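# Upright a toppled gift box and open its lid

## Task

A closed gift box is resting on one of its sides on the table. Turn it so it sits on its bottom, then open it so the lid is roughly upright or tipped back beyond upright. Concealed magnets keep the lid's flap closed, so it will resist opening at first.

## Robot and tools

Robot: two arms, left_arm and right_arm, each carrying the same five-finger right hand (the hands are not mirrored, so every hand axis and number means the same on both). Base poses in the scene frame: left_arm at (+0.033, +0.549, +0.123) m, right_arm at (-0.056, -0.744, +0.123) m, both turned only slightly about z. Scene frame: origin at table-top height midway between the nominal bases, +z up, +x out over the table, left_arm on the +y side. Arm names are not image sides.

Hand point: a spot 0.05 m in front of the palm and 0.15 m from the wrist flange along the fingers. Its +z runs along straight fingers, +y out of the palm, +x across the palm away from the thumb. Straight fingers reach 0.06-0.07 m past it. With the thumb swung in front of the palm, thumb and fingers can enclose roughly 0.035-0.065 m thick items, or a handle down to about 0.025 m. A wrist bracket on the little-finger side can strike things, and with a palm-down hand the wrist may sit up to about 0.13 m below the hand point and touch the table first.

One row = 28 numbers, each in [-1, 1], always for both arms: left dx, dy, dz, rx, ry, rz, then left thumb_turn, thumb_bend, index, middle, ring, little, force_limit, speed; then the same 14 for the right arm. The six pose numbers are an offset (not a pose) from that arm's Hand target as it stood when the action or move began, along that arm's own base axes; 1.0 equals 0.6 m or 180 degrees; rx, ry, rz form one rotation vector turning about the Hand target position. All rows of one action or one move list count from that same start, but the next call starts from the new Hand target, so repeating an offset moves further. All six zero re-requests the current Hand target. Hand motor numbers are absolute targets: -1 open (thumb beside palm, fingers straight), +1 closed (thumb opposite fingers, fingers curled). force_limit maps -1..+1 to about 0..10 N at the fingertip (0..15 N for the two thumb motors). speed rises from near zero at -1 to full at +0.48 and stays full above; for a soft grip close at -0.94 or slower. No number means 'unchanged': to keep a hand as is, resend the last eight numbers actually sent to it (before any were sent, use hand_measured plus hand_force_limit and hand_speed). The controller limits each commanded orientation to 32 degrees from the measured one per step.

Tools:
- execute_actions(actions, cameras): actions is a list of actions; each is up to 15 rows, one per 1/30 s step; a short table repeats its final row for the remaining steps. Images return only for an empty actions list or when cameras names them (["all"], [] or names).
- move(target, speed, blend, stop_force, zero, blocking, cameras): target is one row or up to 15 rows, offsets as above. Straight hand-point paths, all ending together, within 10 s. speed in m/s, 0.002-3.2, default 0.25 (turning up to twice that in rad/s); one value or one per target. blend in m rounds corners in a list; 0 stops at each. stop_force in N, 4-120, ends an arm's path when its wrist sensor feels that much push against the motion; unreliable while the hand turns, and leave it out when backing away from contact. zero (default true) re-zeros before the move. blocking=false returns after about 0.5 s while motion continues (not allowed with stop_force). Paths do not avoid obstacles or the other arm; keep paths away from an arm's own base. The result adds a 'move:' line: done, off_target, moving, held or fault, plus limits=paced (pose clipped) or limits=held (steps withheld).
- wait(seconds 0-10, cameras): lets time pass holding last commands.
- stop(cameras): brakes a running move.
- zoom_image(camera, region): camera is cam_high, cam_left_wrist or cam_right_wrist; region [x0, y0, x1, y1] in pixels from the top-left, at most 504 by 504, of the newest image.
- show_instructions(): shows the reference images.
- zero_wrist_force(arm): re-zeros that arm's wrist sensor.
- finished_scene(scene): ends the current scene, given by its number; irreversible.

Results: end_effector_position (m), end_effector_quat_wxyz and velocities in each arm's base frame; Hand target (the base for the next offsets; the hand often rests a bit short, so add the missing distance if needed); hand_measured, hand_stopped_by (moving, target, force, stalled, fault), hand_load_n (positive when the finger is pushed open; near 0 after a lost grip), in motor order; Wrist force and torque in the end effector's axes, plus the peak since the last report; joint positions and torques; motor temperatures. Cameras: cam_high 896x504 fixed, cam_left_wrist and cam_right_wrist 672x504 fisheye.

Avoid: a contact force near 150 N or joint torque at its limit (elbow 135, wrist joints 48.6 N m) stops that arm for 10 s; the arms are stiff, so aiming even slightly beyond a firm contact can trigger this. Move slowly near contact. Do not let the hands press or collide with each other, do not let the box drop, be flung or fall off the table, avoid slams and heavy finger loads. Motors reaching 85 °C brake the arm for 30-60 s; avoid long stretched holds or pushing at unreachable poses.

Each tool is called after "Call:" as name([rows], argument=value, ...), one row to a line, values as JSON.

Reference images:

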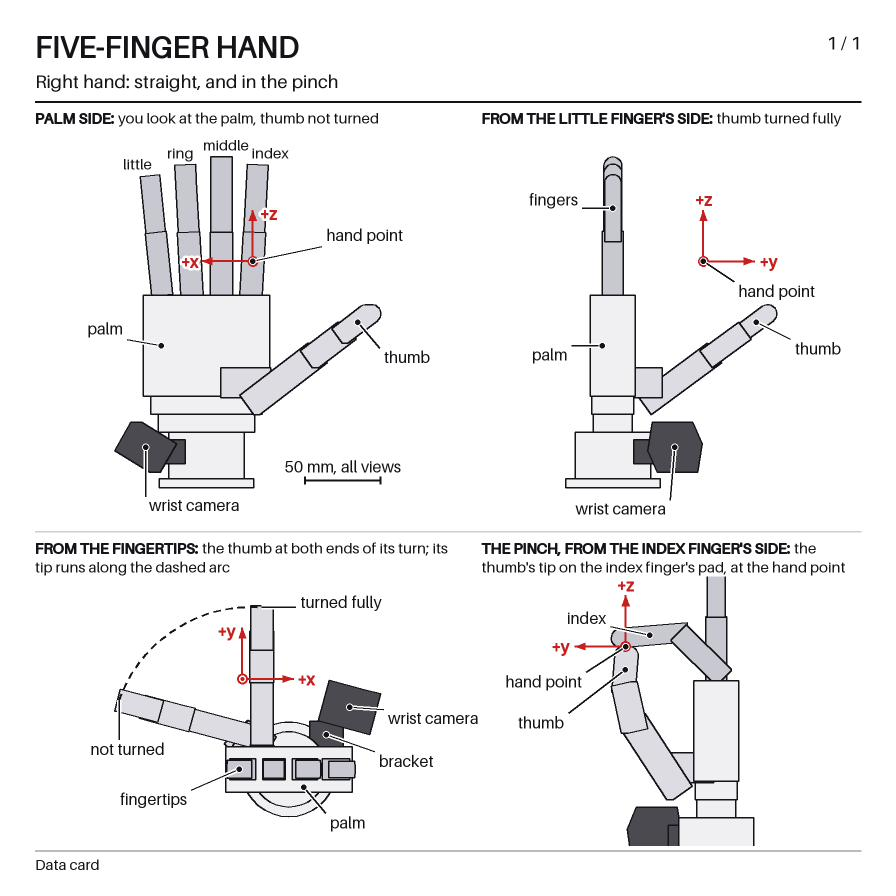

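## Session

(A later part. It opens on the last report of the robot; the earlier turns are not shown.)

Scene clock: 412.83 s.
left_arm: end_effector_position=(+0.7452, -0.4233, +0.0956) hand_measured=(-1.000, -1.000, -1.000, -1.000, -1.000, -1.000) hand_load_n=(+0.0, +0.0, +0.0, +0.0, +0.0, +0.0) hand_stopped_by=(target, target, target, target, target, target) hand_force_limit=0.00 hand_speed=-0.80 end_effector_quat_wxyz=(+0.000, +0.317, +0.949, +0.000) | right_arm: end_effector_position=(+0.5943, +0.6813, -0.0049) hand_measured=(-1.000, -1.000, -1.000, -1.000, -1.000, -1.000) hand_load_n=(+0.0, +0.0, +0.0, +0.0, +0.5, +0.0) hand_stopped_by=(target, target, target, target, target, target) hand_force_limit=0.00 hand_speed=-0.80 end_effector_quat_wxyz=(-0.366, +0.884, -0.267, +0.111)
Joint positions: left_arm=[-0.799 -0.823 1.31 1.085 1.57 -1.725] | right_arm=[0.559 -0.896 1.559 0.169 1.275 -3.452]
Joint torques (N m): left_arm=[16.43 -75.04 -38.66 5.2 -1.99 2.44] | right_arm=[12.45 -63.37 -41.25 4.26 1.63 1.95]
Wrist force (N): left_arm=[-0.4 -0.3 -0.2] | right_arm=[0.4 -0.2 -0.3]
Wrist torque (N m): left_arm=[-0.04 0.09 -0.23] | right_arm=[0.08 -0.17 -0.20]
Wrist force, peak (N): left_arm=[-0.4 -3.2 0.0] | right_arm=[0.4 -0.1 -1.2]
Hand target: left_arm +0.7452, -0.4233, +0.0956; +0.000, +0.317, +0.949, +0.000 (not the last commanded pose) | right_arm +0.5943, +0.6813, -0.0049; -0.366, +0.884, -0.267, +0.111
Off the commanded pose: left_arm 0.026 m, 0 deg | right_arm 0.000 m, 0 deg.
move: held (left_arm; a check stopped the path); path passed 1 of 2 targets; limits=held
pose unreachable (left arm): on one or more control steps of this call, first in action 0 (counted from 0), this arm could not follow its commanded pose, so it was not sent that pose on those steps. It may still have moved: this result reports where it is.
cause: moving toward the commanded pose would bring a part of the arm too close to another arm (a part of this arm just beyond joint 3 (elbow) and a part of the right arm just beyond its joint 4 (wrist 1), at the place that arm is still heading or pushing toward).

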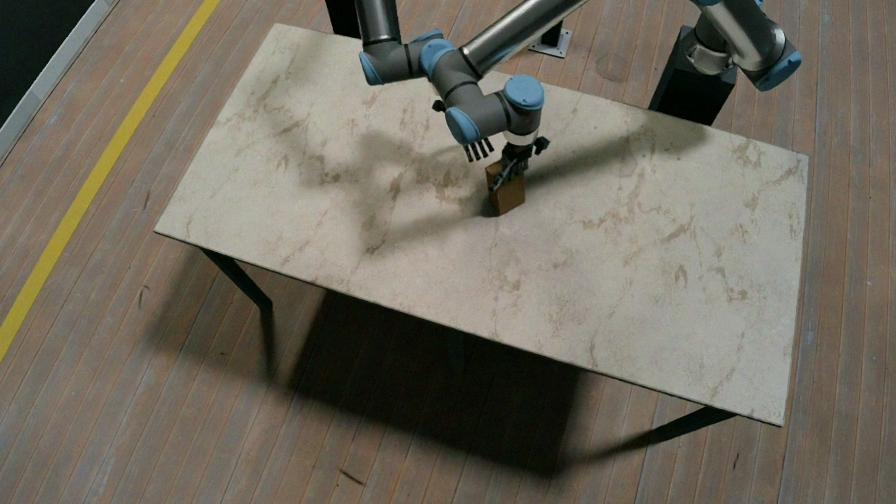

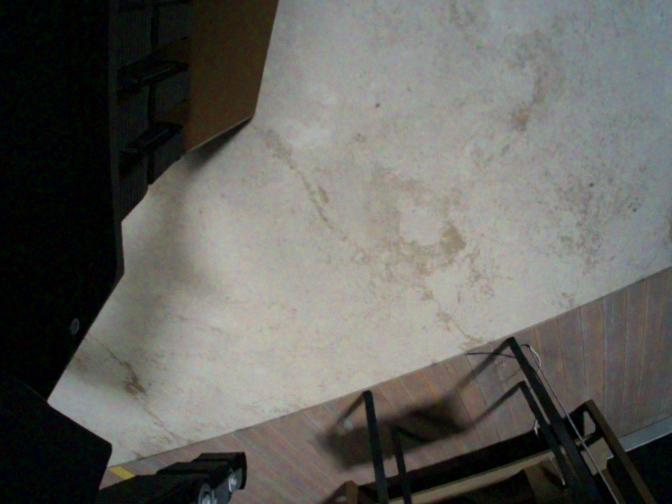

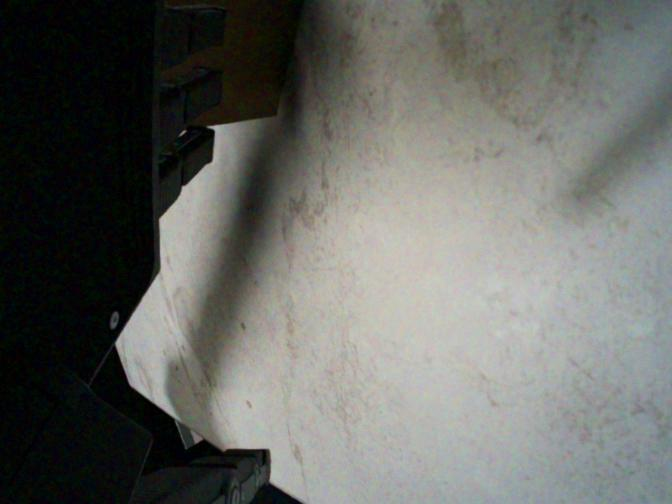

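Call:
move(target=[0,0,0,0,0,0,-1,-1,-1,-1,-1,-1,0,-0.8,0.0118,0.0177,-0.0368,-0.0694,0.0461,0,-1,-1,-1,-1,-1,-1,0,-0.8], speed=0.1)

Call:
move(target=[-0.0351,-0.0466,0,0,0,0,-1,-1,-1,-1,-1,-1,0,-0.8,0,0,0,0,0,0,-1,-1,-1,-1,-1,-1,0,-0.8], speed=0.06, stop_force=6, cameras=["all"])

Call:
zoom_image(camera="cam_high", region=[440, 90, 640, 230])

Scene clock: 425.13 s.
left_arm: end_effector_position=(+0.7452, -0.4233, +0.0956) hand_measured=(-1.000, -1.000, -1.000, -1.000, -1.000, -1.000) hand_load_n=(+0.0, +0.0, +0.0, +0.0, -0.5, +0.0) hand_stopped_by=(target, target, target, target, target, target) hand_force_limit=0.00 hand_speed=-0.80 end_effector_quat_wxyz=(+0.000, +0.317, +0.949, +0.000) | right_arm: end_effector_position=(+0.5945, +0.6818, -0.0057) hand_measured=(-1.000, -1.000, -1.000, -1.000, -1.000, -1.000) hand_load_n=(+0.0, +0.0, +0.0, +0.0, +0.0, +0.0) hand_stopped_by=(target, target, target, target, target, target) hand_force_limit=0.00 hand_speed=-0.80 end_effector_quat_wxyz=(-0.362, +0.886, -0.268, +0.109)
Joint positions: left_arm=[-0.799 -0.823 1.31 1.085 1.57 -1.725] | right_arm=[0.56 -0.891 1.551 0.181 1.279 -3.453]
Joint torques (N m): left_arm=[14.64 -75.02 -39.02 5.29 -1.97 2.31] | right_arm=[-12.63 -103.06 -17.68 -0.25 -2.46 2.31]
Wrist force (N): left_arm=[-0.6 -0.1 -0.2] | right_arm=[0.2 -0.1 -0.3]
Wrist torque (N m): left_arm=[0.00 0.12 -0.25] | right_arm=[0.08 -0.13 -0.21]
Wrist force, peak (N): left_arm=[-1.0 -0.2 -0.5] | right_arm=[0.3 -0.7 -1.0]
Hand target: left_arm +0.7452, -0.4233, +0.0956; +0.000, +0.317, +0.949, +0.000 | right_arm +0.5945, +0.6817, -0.0057; -0.362, +0.886, -0.268, +0.110 (not the last commanded pose)
Off the commanded pose: left_arm 0.000 m, 0 deg | right_arm 0.025 m, 14 deg.
move: held (right_arm; a check stopped the path); limits=held
pose unreachable (right arm): on one or more control steps of this call, first in action 0 (counted from 0), this arm could not follow its commanded pose, so it was not sent that pose on those steps. It may still have moved: this result reports where it is.
cause: moving toward the commanded pose would bring a part of the arm too close to another arm (a part of this arm just beyond joint 4 (wrist 1) and a part of the left arm just beyond its joint 3 (elbow), at the place that arm is still heading or pushing toward).

Scene clock: 426.10 s.
left_arm: end_effector_position=(+0.7451, -0.4234, +0.0956) hand_measured=(-1.000, -1.000, -1.000, -1.000, -1.000, -1.000) hand_load_n=(+0.0, +0.0, +0.0, +0.0, +0.0, +0.0) hand_stopped_by=(target, target, target, target, target, target) hand_force_limit=0.00 hand_speed=-0.80 end_effector_quat_wxyz=(+0.000, +0.317, +0.949, +0.000) | right_arm: end_effector_position=(+0.5945, +0.6817, -0.0057) hand_measured=(-1.000, -1.000, -1.000, -1.000, -1.000, -1.000) hand_load_n=(+0.0, +0.0, +0.0, +0.0, +0.0, -0.5) hand_stopped_by=(target, target, target, target, target, target) hand_force_limit=0.00 hand_speed=-0.80 end_effector_quat_wxyz=(-0.362, +0.886, -0.268, +0.110)
Joint positions: left_arm=[-0.799 -0.823 1.31 1.084 1.57 -1.725] | right_arm=[0.56 -0.892 1.551 0.181 1.279 -3.453]
Joint torques (N m): left_arm=[16.83 -81.12 -36.67 6.09 -1.92 2.35] | right_arm=[-16.89 -98.89 -18.15 -0.44 -3.06 1.91]
Wrist force (N): left_arm=[-0.3 -0.1 -0.1] | right_arm=[0.1 -0.3 -0.3]
Wrist torque (N m): left_arm=[-0.02 0.05 -0.21] | right_arm=[0.06 -0.12 -0.22]
Wrist force, peak (N): left_arm=[-0.3 -1.5 -0.7] | right_arm=[0.4 0.2 -0.7]
Hand target: left_arm +0.7451, -0.4234, +0.0956; +0.000, +0.317, +0.949, +0.000 (not the last commanded pose) | right_arm +0.5945, +0.6817, -0.0057; -0.362, +0.886, -0.268, +0.110
Off the commanded pose: left_arm 0.035 m, 0 deg | right_arm 0.000 m, 0 deg.
move: held (left_arm; a check stopped the path); limits=held
pose unreachable (left arm): on one or more control steps of this call, first in action 0 (counted from 0), this arm could not follow its commanded pose, so it was not sent that pose on those steps. It may still have moved: this result reports where it is.
cause: moving toward the commanded pose would bring a part of the arm too close to another arm (a part of this arm just beyond joint 3 (elbow) and a part of the right arm just beyond its joint 4 (wrist 1), at the place that arm is still heading or pushing toward).

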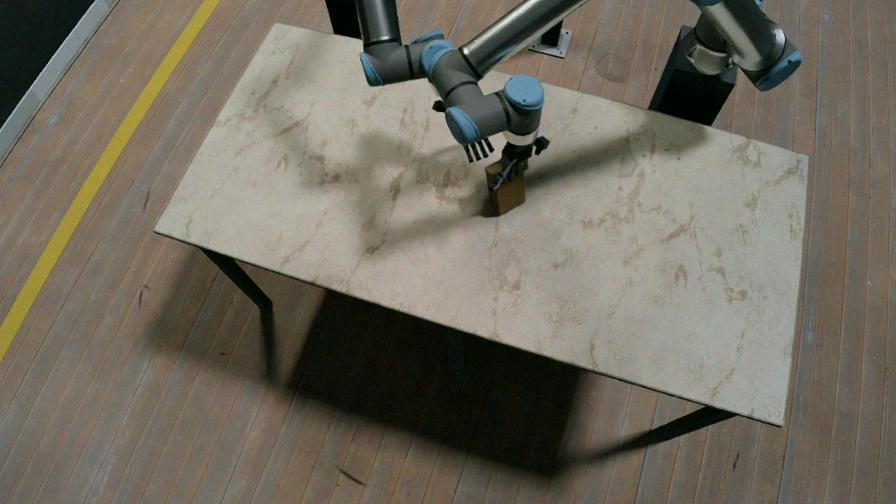

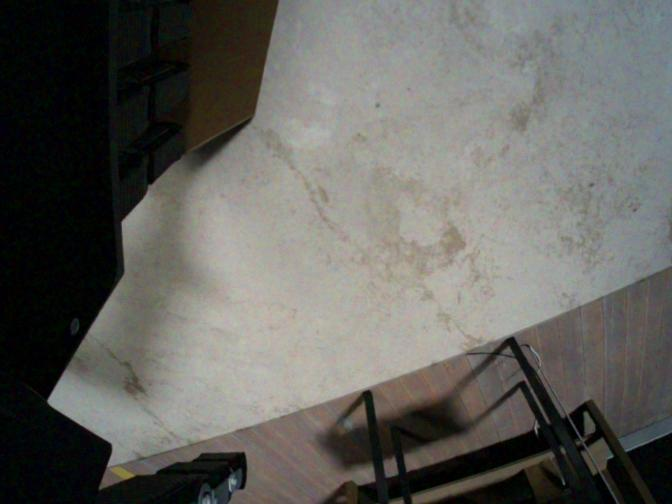

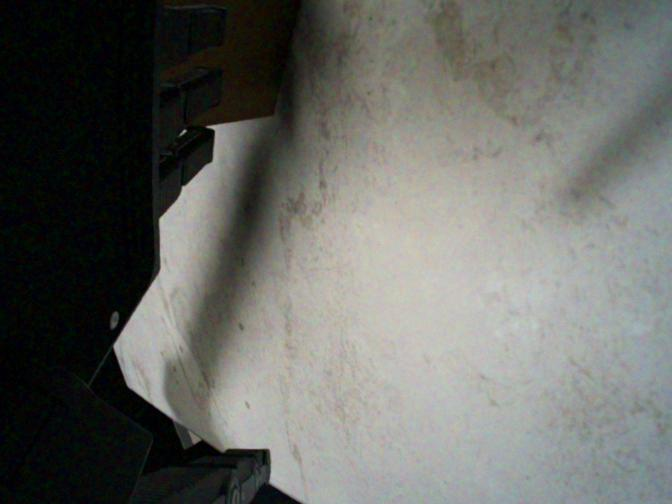

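Scaled by 2.520 from the camera's 896x504 image, which has a finer 1280x720 frame.

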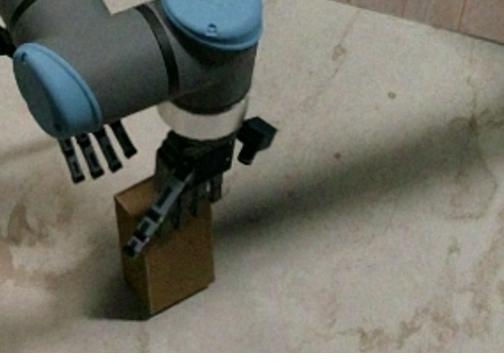

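Call:
move([
  [0.0903,0.1198,0,0,0,0,-1,-1,-1,-1,-1,-1,0,-0.8,0,0,0,0,0,0,-1,-1,-1,-1,-1,-1,0,-0.8],
  [0.1665,0.2223,-0.026,-0.1998,0.1504,0,-1,-1,-1,-1,-1,-1,0,-0.8,0,0,0,0,0,0,-1,-1,-1,-1,-1,-1,0,-0.8],
  [0.1108,0.1477,-0.131,-0.1998,0.1504,0,-1,-1,-1,-1,-1,-1,0,-0.8,0,0,0,0,0,0,-1,-1,-1,-1,-1,-1,0,-0.8],
], speed=[0.04,0.25,0.15], blend=[0.01,0.01,0], cameras=["all"])

Call:
zoom_image(camera="cam_high", region=[440, 90, 640, 230])

Scene clock: 465.73 s.
left_arm: end_effector_position=(+0.8116, -0.3347, +0.0171) hand_measured=(-1.000, -1.000, -1.000, -1.000, -1.000, -1.000) hand_load_n=(+0.0, +0.0, +0.0, +0.0, +0.0, +0.0) hand_stopped_by=(target, target, target, target, target, target) hand_force_limit=0.00 hand_speed=-0.80 end_effector_quat_wxyz=(-0.121, +0.293, +0.876, -0.363) | right_arm: end_effector_position=(+0.5945, +0.6817, -0.0057) hand_measured=(-1.000, -1.000, -1.000, -1.000, -1.000, -1.000) hand_load_n=(+0.0, +0.0, +0.0, +0.0, +0.0, +0.0) hand_stopped_by=(target, target, target, target, target, target) hand_force_limit=0.00 hand_speed=-0.80 end_effector_quat_wxyz=(-0.362, +0.886, -0.268, +0.110)
Joint positions: left_arm=[-0.419 -0.588 1.137 1.242 2.331 -1.257] | right_arm=[0.56 -0.892 1.551 0.181 1.279 -3.453]
Joint torques (N m): left_arm=[-13.22 -87.98 -22.65 1.47 4.81 -2.28] | right_arm=[-17.98 -101.13 -18.18 0.46 -2.49 2.37]
Wrist force (N): left_arm=[0.3 1.3 0.0] | right_arm=[0.5 -0.2 -0.2]
Wrist torque (N m): left_arm=[0.20 -0.07 0.06] | right_arm=[0.07 -0.18 -0.19]
Wrist force, peak (N): left_arm=[0.2 1.5 -2.1] | right_arm=[0.5 -0.6 -0.7]
Hand target: left_arm +0.8116, -0.3348, +0.0170; -0.121, +0.293, +0.876, -0.363 | right_arm +0.5945, +0.6817, -0.0057; -0.362, +0.886, -0.268, +0.110
Off the commanded pose: left_arm 0.000 m, 0 deg | right_arm 0.000 m, 0 deg.
move: done

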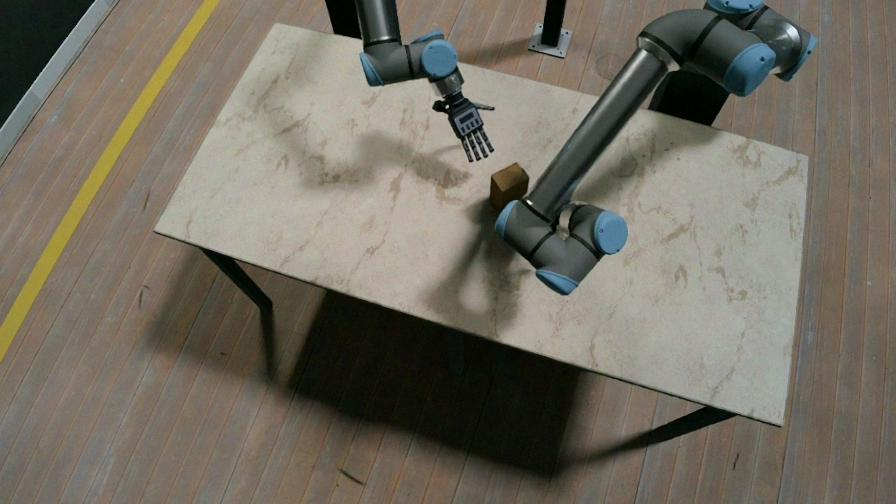

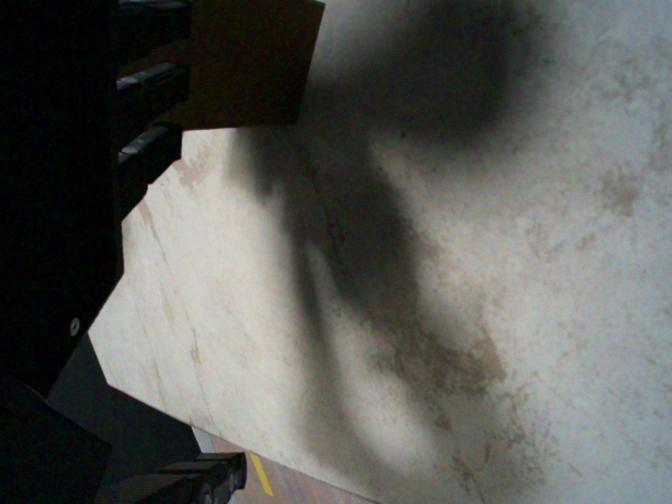

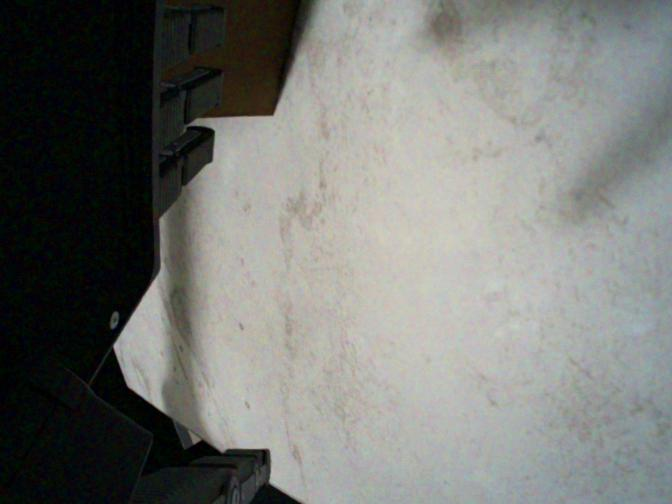

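Scaled by 2.520 from the camera's 896x504 image, which has a finer 1280x720 frame.

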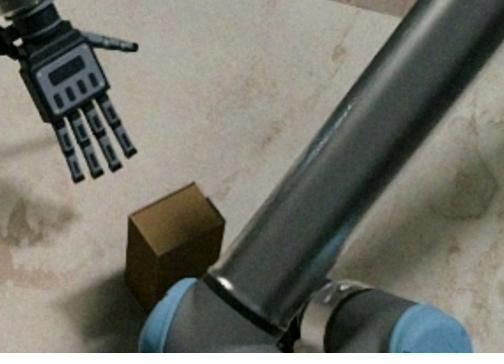

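Call:
move(target=[-0.1053,-0.1398,0,0,0,0,-1,-1,-1,-1,-1,-1,0,-0.8,0,0,0,0,0,0,-1,-1,-1,-1,-1,-1,0,-0.8], speed=0.06, stop_force=6, cameras=["all"])

Call:
zoom_image(camera="cam_high", region=[440, 90, 640, 230])

Scene clock: 474.10 s.
left_arm: end_effector_position=(+0.7484, -0.4186, +0.0170) hand_measured=(-1.000, -1.000, -1.000, -1.000, -1.000, -1.000) hand_load_n=(+0.0, +0.0, +0.0, +0.0, +0.0, +0.0) hand_stopped_by=(target, target, target, target, target, target) hand_force_limit=0.00 hand_speed=-0.80 end_effector_quat_wxyz=(-0.121, +0.293, +0.876, -0.363) | right_arm: end_effector_position=(+0.5945, +0.6817, -0.0057) hand_measured=(-1.000, -1.000, -1.000, -1.000, -1.000, -1.000) hand_load_n=(+0.0, +0.0, +0.0, -0.5, +0.0, +0.0) hand_stopped_by=(target, target, target, target, target, target) hand_force_limit=0.00 hand_speed=-0.80 end_effector_quat_wxyz=(-0.362, +0.886, -0.268, +0.110)
Joint positions: left_arm=[-0.54 -0.655 1.244 1.087 2.35 -1.423] | right_arm=[0.56 -0.892 1.551 0.181 1.279 -3.453]
Joint torques (N m): left_arm=[-16.4 -125.56 -22.01 2.05 5.12 -2.15] | right_arm=[-11.58 -99.59 -23.21 0.36 -2.41 1.94]
Wrist force (N): left_arm=[0.6 0.7 -0.4] | right_arm=[0.0 0.2 -0.1]
Wrist torque (N m): left_arm=[0.14 -0.10 0.07] | right_arm=[0.08 -0.10 -0.21]
Wrist force, peak (N): left_arm=[-0.2 1.1 -1.1] | right_arm=[0.3 0.5 -1.3]
Hand target: left_arm +0.7484, -0.4186, +0.0170; -0.121, +0.293, +0.876, -0.363 | right_arm +0.5945, +0.6817, -0.0057; -0.362, +0.886, -0.268, +0.110
Off the commanded pose: left_arm 0.000 m, 0 deg | right_arm 0.000 m, 0 deg.
move: done

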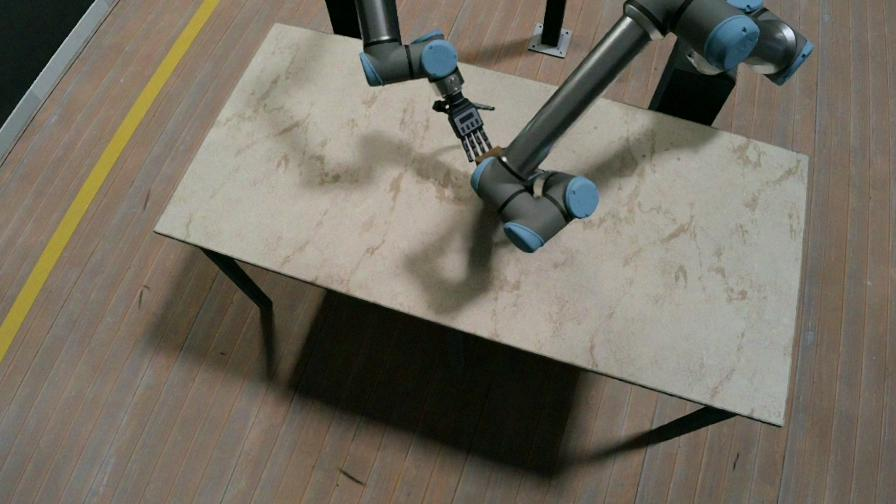

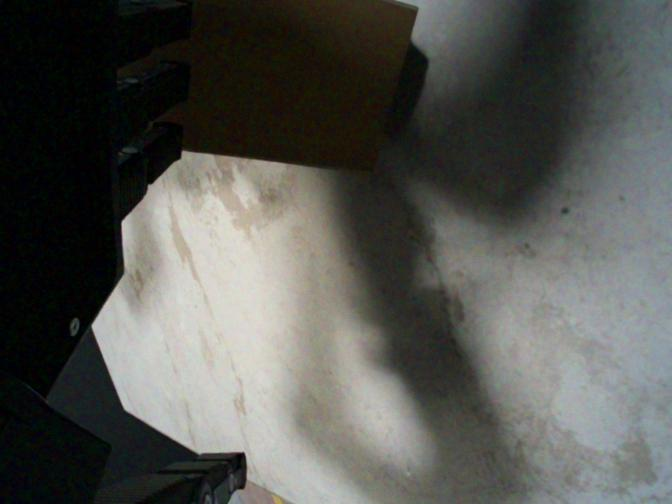

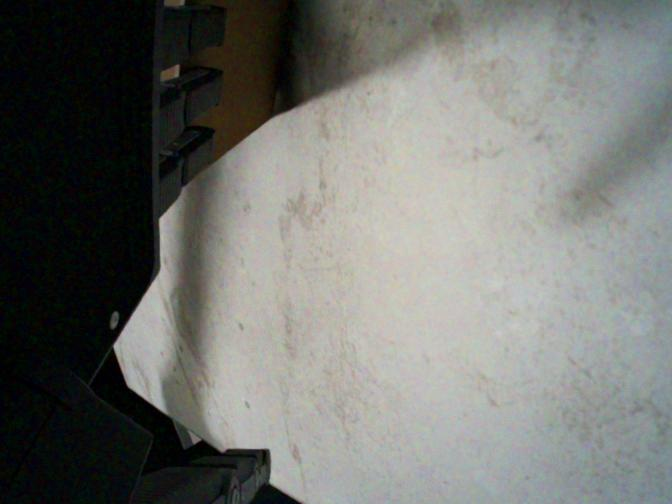

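Scaled by 2.520 from the camera's 896x504 image, which has a finer 1280x720 frame.

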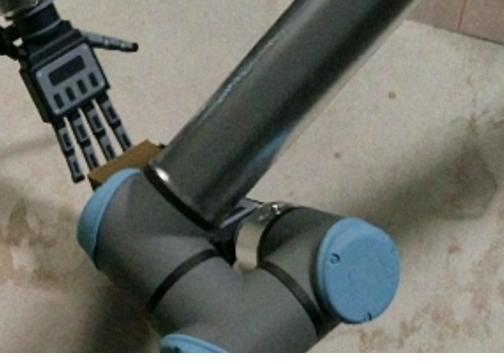

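Call:
move(target=[0.0402,0.0533,0,0,0,0,-1,-1,-1,-1,-1,-1,0,-0.8,0,0,0,0,0,0,-1,-1,-1,-1,-1,-1,0,-0.8], speed=0.05, cameras=["all"])

Scene clock: 480.53 s.
left_arm: end_effector_position=(+0.7725, -0.3867, +0.0170) hand_measured=(-1.000, -1.000, -1.000, -1.000, -1.000, -1.000) hand_load_n=(+0.0, -0.5, +0.0, +0.0, +0.0, +0.0) hand_stopped_by=(target, target, target, target, target, target) hand_force_limit=0.00 hand_speed=-0.80 end_effector_quat_wxyz=(-0.121, +0.293, +0.876, -0.363) | right_arm: end_effector_position=(+0.5945, +0.6817, -0.0057) hand_measured=(-1.000, -1.000, -1.000, -1.000, -1.000, -1.000) hand_load_n=(+0.0, +0.0, +0.0, +0.0, +0.0, +0.0) hand_stopped_by=(target, target, target, target, target, target) hand_force_limit=0.00 hand_speed=-0.80 end_effector_quat_wxyz=(-0.362, +0.886, -0.268, +0.110)
Joint positions: left_arm=[-0.493 -0.631 1.208 1.145 2.344 -1.358] | right_arm=[0.56 -0.892 1.551 0.181 1.279 -3.453]
Joint torques (N m): left_arm=[14.88 -88.27 -35.94 7.6 -1.77 2.36] | right_arm=[-3.56 -92.06 -39.94 0.51 -2.35 1.34]
Wrist force (N): left_arm=[0.2 0.8 -0.5] | right_arm=[0.4 0.4 -0.5]
Wrist torque (N m): left_arm=[0.15 -0.03 -0.28] | right_arm=[0.13 -0.15 -0.18]
Wrist force, peak (N): left_arm=[0.3 1.7 -0.4] | right_arm=[0.8 0.3 -0.8]
Hand target: left_arm +0.7725, -0.3867, +0.0170; -0.121, +0.293, +0.876, -0.363 | right_arm +0.5945, +0.6817, -0.0057; -0.362, +0.886, -0.268, +0.110
Off the commanded pose: left_arm 0.000 m, 0 deg | right_arm 0.000 m, 0 deg.
move: done

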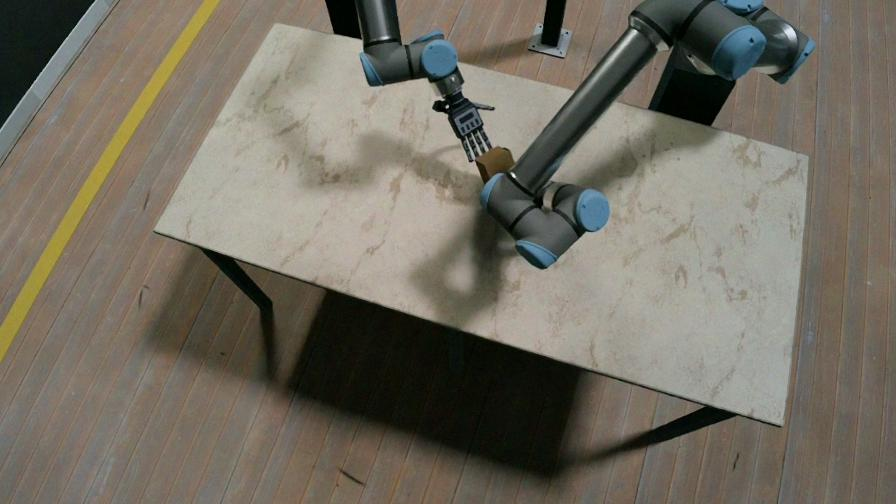

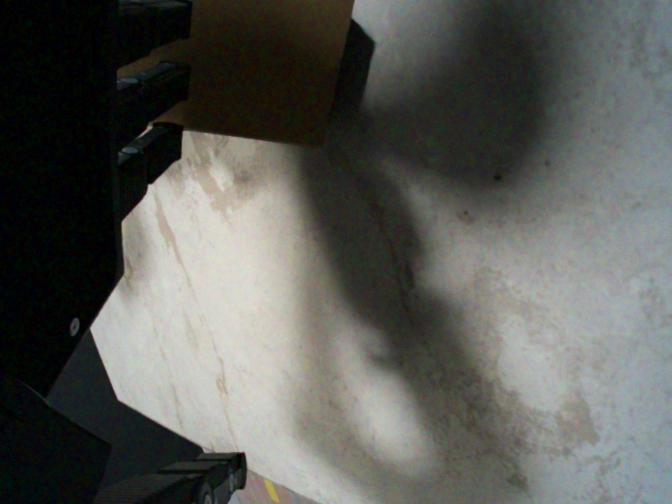

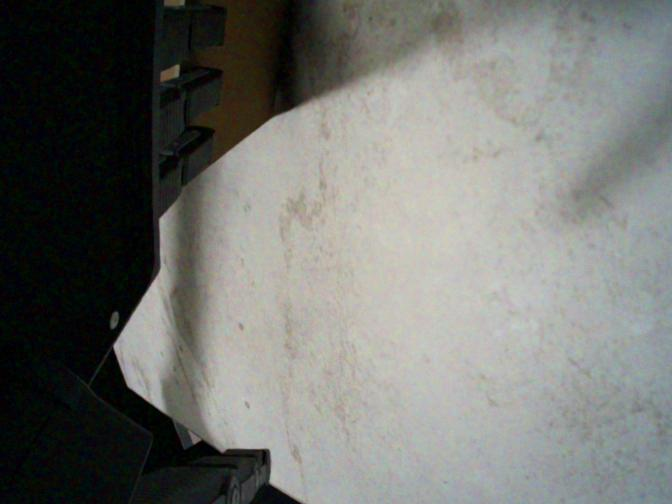

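Call:
move([
  [0,0,0,0,0,0,-1,-1,-1,-1,-1,-1,0,-0.8,-0.0323,-0.0486,-0.03,0,0,0,-1,-1,-1,-1,-1,-1,0,-0.8],
  [0,0,0,0,0,0,-1,-1,-1,-1,-1,-1,0,-0.8,-0.06,-0.0902,-0.105,0,0,0,-1,-1,-1,-1,-1,-1,0,-0.8],
  [0,0,0,0,0,0,-1,-1,-1,-1,-1,-1,0,-0.8,-0.0692,-0.1041,-0.155,0,0,0,-1,-1,-1,-1,-1,-1,0,-0.8],
], speed=0.06, blend=[0.01,0.01,0], cameras=["all"])

Call:
zoom_image(camera="cam_high", region=[440, 90, 640, 230])

Scene clock: 496.07 s.
left_arm: end_effector_position=(+0.7725, -0.3867, +0.0170) hand_measured=(-1.000, -1.000, -1.000, -1.000, -1.000, -1.000) hand_load_n=(+0.0, +0.0, +0.0, +0.0, +0.0, +0.0) hand_stopped_by=(target, target, target, target, target, target) hand_force_limit=0.00 hand_speed=-0.80 end_effector_quat_wxyz=(-0.121, +0.293, +0.876, -0.363) | right_arm: end_effector_position=(+0.5530, +0.6193, -0.0986) hand_measured=(-1.000, -1.000, -1.000, -1.000, -1.000, -1.000) hand_load_n=(+0.0, +0.0, +0.0, +0.0, +0.0, +0.0) hand_stopped_by=(target, target, target, target, target, target) hand_force_limit=0.00 hand_speed=-0.80 end_effector_quat_wxyz=(-0.362, +0.886, -0.268, +0.110)
Joint positions: left_arm=[-0.493 -0.631 1.208 1.145 2.344 -1.357] | right_arm=[0.515 -0.873 1.744 -0.019 1.249 -3.489]
Joint torques (N m): left_arm=[16.44 -85.71 -37.24 7.14 -1.63 2.26] | right_arm=[-13.02 -59.99 -12.41 0.27 -2.59 -1.93]
Wrist force (N): left_arm=[0.1 0.9 -0.5] | right_arm=[-0.1 0.0 -0.5]
Wrist torque (N m): left_arm=[0.16 -0.02 -0.29] | right_arm=[0.09 -0.07 -0.01]
Wrist force, peak (N): left_arm=[0.4 1.6 -0.4] | right_arm=[0.0 0.1 -1.1]
Hand target: left_arm +0.7725, -0.3867, +0.0170; -0.121, +0.293, +0.876, -0.363 | right_arm +0.5530, +0.6193, -0.0987; -0.362, +0.886, -0.268, +0.110
Off the commanded pose: left_arm 0.000 m, 0 deg | right_arm 0.000 m, 0 deg.
move: done

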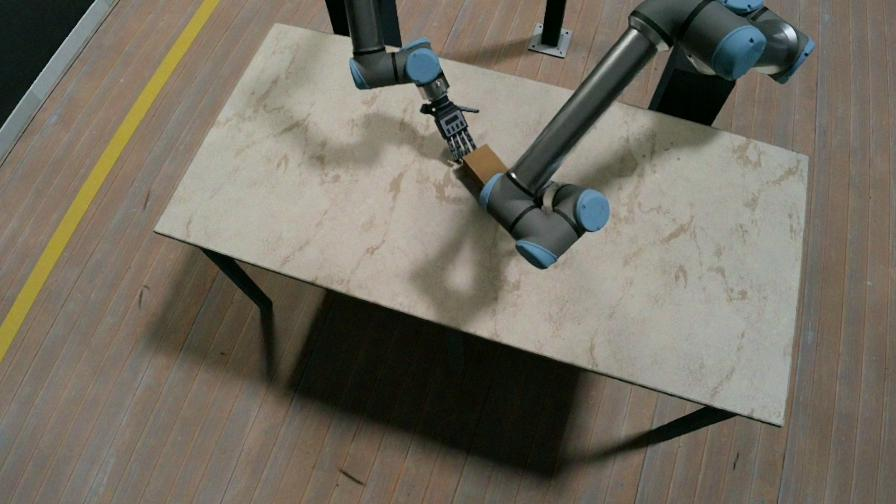

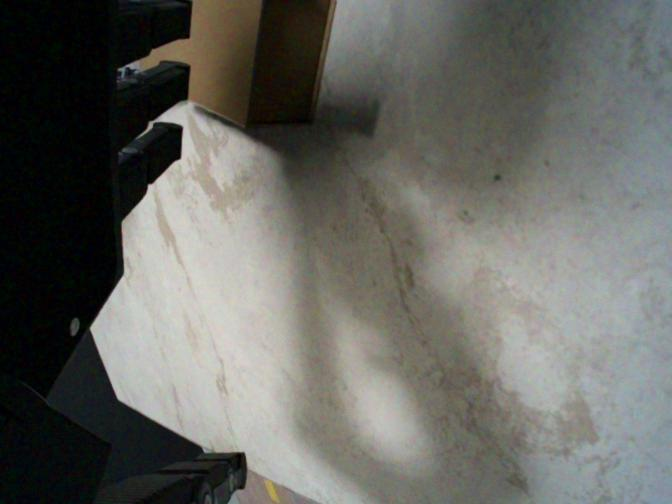

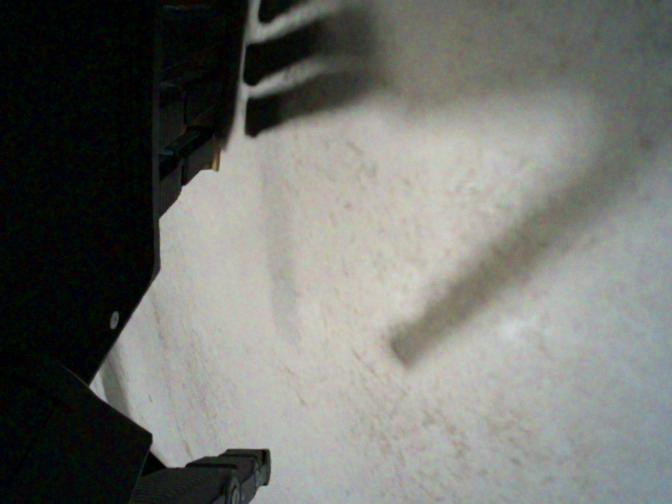

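Scaled by 2.520 from the camera's 896x504 image, which has a finer 1280x720 frame.

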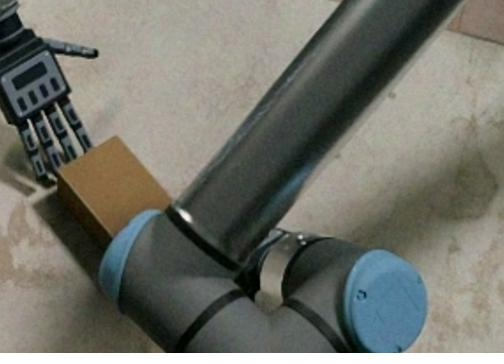

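Call:
zoom_image(camera="cam_right_wrist", region=[150, 0, 410, 220])

Call:
zoom_image(camera="cam_left_wrist", region=[120, 0, 400, 200])

Scaled by 1.938 from the camera's 672x504 image, which has a finer 960x720 frame.

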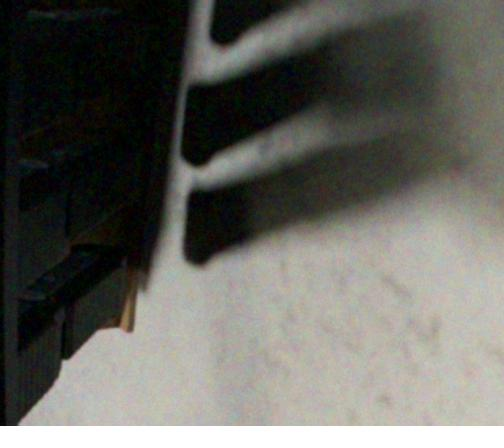

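Scaled by 1.800 from the camera's 672x504 image, which has a finer 960x720 frame.

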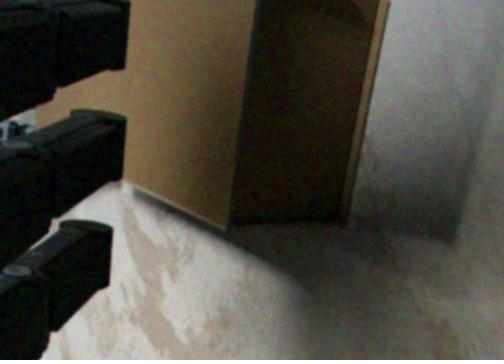

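Call:
move([
  [0.08,0.1065,0.067,0,0,0,-1,-1,-1,-1,-1,-1,0,-0.8,-0.0138,-0.0208,-0.0183,0,0,0,-1,-1,-1,-1,-1,-1,0,-0.8],
], speed=0.08, stop_force=5, cameras=["all"])

Call:
zoom_image(camera="cam_right_wrist", region=[150, 0, 410, 220])

Scene clock: 509.53 s.
left_arm: end_effector_position=(+0.8205, -0.3228, +0.0572) hand_measured=(-1.000, -1.000, -1.000, -1.000, -1.000, -1.000) hand_load_n=(+0.0, +0.0, +0.0, +0.0, +0.0, +0.0) hand_stopped_by=(target, target, target, target, target, target) hand_force_limit=0.00 hand_speed=-0.80 end_effector_quat_wxyz=(-0.121, +0.293, +0.876, -0.363) | right_arm: end_effector_position=(+0.5447, +0.6068, -0.1096) hand_measured=(-1.000, -1.000, -1.000, -1.000, -1.000, -1.000) hand_load_n=(-0.5, +0.0, +0.0, -0.5, +0.0, +0.0) hand_stopped_by=(target, target, target, target, target, target) hand_force_limit=0.00 hand_speed=-0.80 end_effector_quat_wxyz=(-0.362, +0.886, -0.268, +0.110)
Joint positions: left_arm=[-0.403 -0.614 1.111 1.309 2.327 -1.235] | right_arm=[0.504 -0.875 1.778 -0.049 1.242 -3.497]
Joint torques (N m): left_arm=[16.58 -87.73 -38.43 7.29 -1.86 2.55] | right_arm=[-16.01 -93.97 -11.08 0 -2.5 -1.97]
Wrist force (N): left_arm=[0.2 1.1 -0.5] | right_arm=[-0.1 -0.2 -0.3]
Wrist torque (N m): left_arm=[0.22 -0.04 -0.28] | right_arm=[0.04 -0.08 -0.02]
Wrist force, peak (N): left_arm=[0.5 1.1 -1.5] | right_arm=[0.3 -0.8 -0.7]
Hand target: left_arm +0.8205, -0.3228, +0.0572; -0.121, +0.293, +0.876, -0.363 | right_arm +0.5447, +0.6068, -0.1096; -0.362, +0.886, -0.268, +0.110
Off the commanded pose: left_arm 0.000 m, 0 deg | right_arm 0.000 m, 0 deg.
move: done

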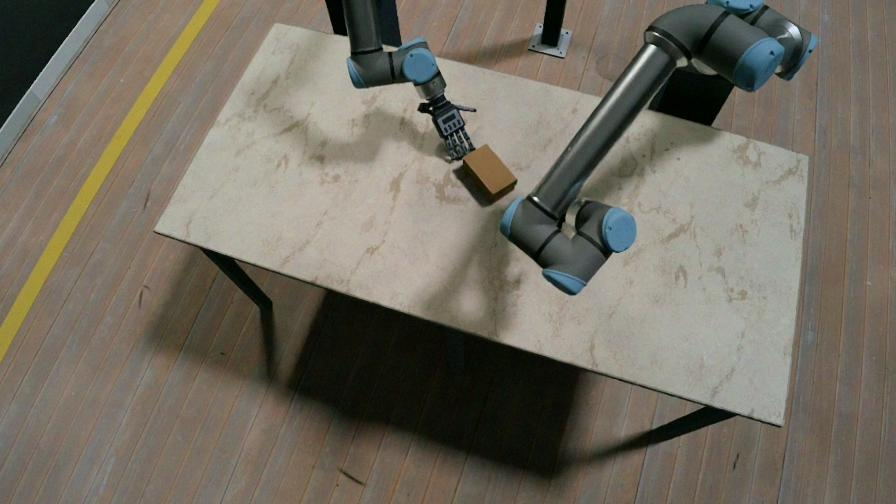

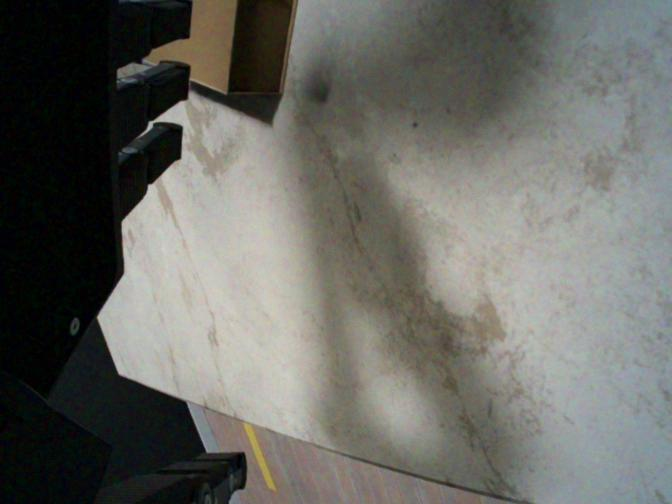

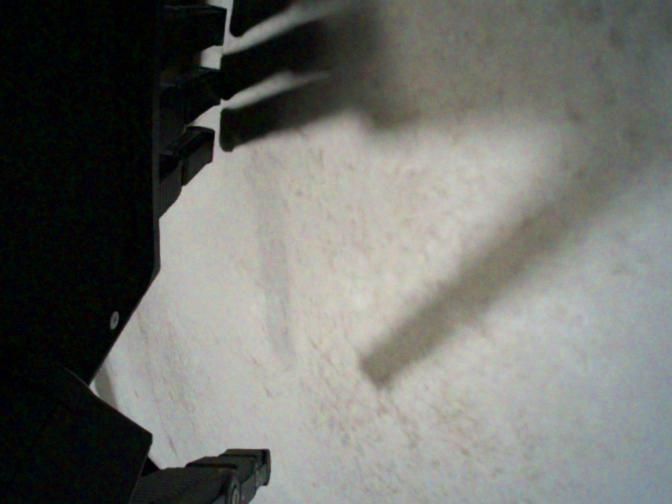

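Scaled by 1.938 from the camera's 672x504 image, which has a finer 960x720 frame.

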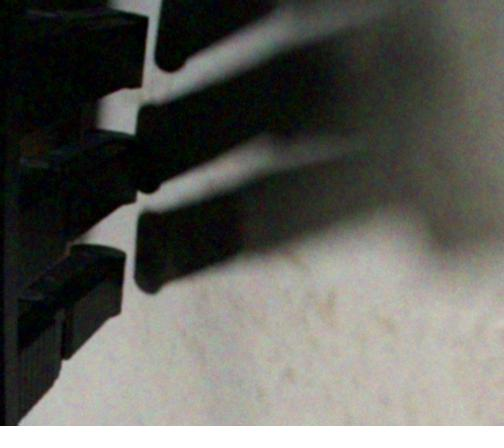

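Call:
move([
  [0,0,0,0,0,0,-1,-1,-1,-1,-1,-1,0,-0.8,-0.046,-0.069,0,0,0,0,-1,-1,-1,-1,-1,-1,0,-0.8],
  [0,0,0,0,0,0,-1,-1,-1,-1,-1,-1,0,-0.8,-0.12,-0.18,0.15,0,0,0,-1,-1,-1,-1,-1,-1,0,-0.8],
], speed=[0.05,0.2], blend=[0.005,0], cameras=["all"])

Call:
zoom_image(camera="cam_high", region=[440, 120, 540, 220])

Call:
zoom_image(camera="cam_left_wrist", region=[120, 0, 400, 200])

Scene clock: 518.50 s.
left_arm: end_effector_position=(+0.8205, -0.3228, +0.0572) hand_measured=(-1.000, -1.000, -1.000, -1.000, -1.000, -1.000) hand_load_n=(+0.0, +0.0, +0.0, +0.0, +0.0, +0.0) hand_stopped_by=(target, target, target, target, target, target) hand_force_limit=0.00 hand_speed=-0.80 end_effector_quat_wxyz=(-0.121, +0.293, +0.876, -0.363) | right_arm: end_effector_position=(+0.4728, +0.4988, -0.0197) hand_measured=(-1.000, -1.000, -1.000, -1.000, -1.000, -1.000) hand_load_n=(+0.0, +0.0, +0.0, +0.0, +0.0, +0.0) hand_stopped_by=(target, target, target, target, target, target) hand_force_limit=0.00 hand_speed=-0.80 end_effector_quat_wxyz=(-0.362, +0.886, -0.268, +0.110)
Joint positions: left_arm=[-0.403 -0.614 1.111 1.309 2.327 -1.235] | right_arm=[0.392 -1.131 2.027 -0.009 1.17 -3.589]
Joint torques (N m): left_arm=[16.04 -87.99 -38.17 7.26 -1.91 2.33] | right_arm=[-13.85 -75.67 -11.61 5.15 -2.84 -1.83]
Wrist force (N): left_arm=[0.4 1.2 -0.1] | right_arm=[0.4 0.1 -0.1]
Wrist torque (N m): left_arm=[0.21 -0.08 -0.26] | right_arm=[0.13 -0.18 0.04]
Wrist force, peak (N): left_arm=[0.8 1.2 -0.7] | right_arm=[0.0 -0.7 -1.8]
Hand target: left_arm +0.8205, -0.3228, +0.0572; -0.121, +0.293, +0.876, -0.363 | right_arm +0.4727, +0.4988, -0.0196; -0.362, +0.886, -0.268, +0.110
Off the commanded pose: left_arm 0.000 m, 0 deg | right_arm 0.000 m, 0 deg.
move: done

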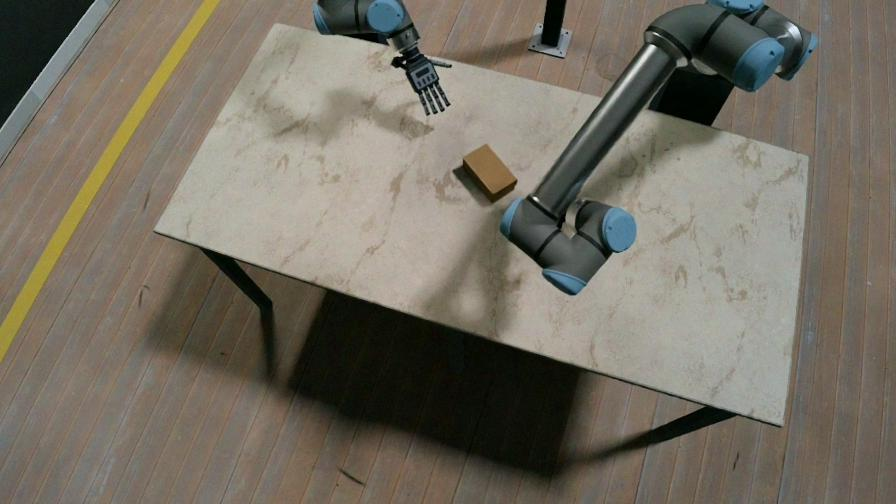

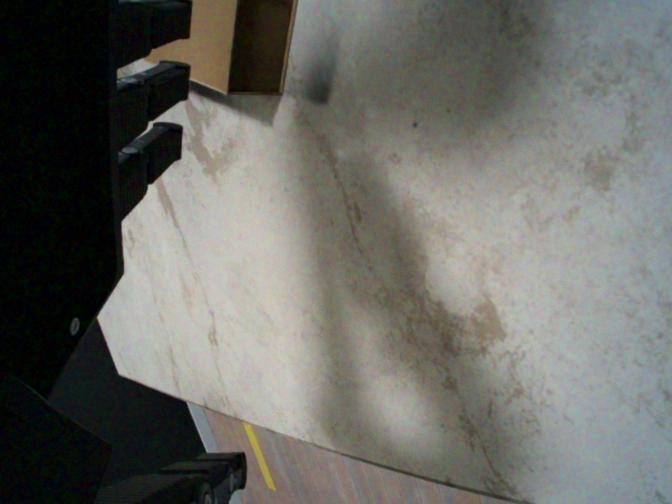

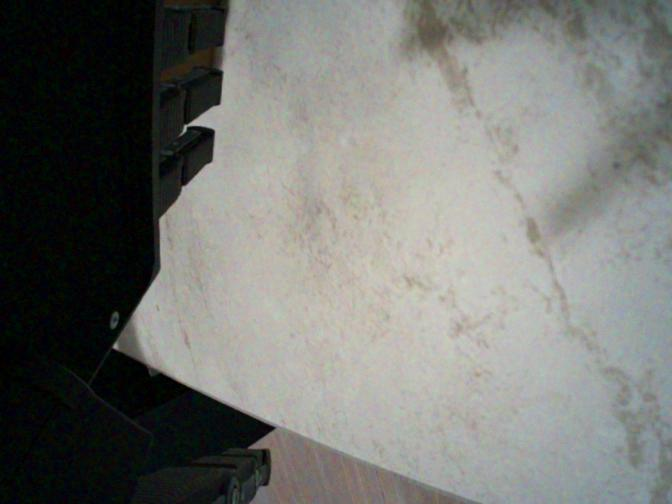

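Scaled by 5.040 from the camera's 896x504 image, which has a finer 1280x720 frame.

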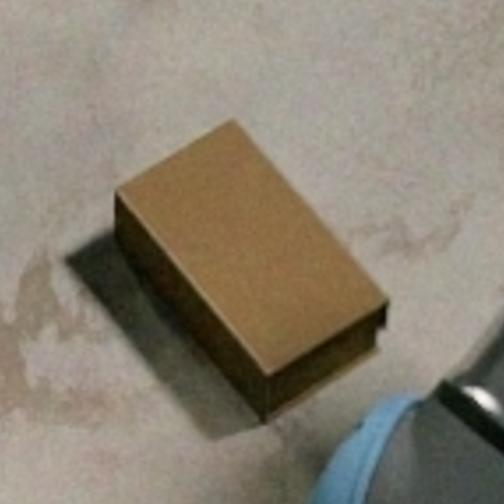

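Scaled by 1.800 from the camera's 672x504 image, which has a finer 960x720 frame.

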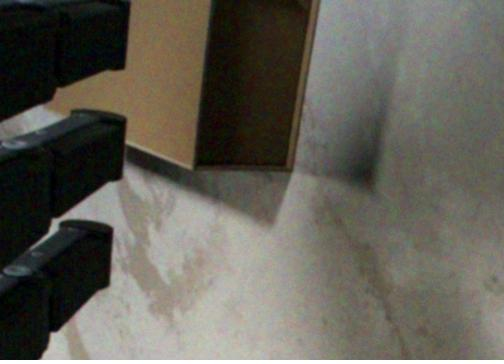

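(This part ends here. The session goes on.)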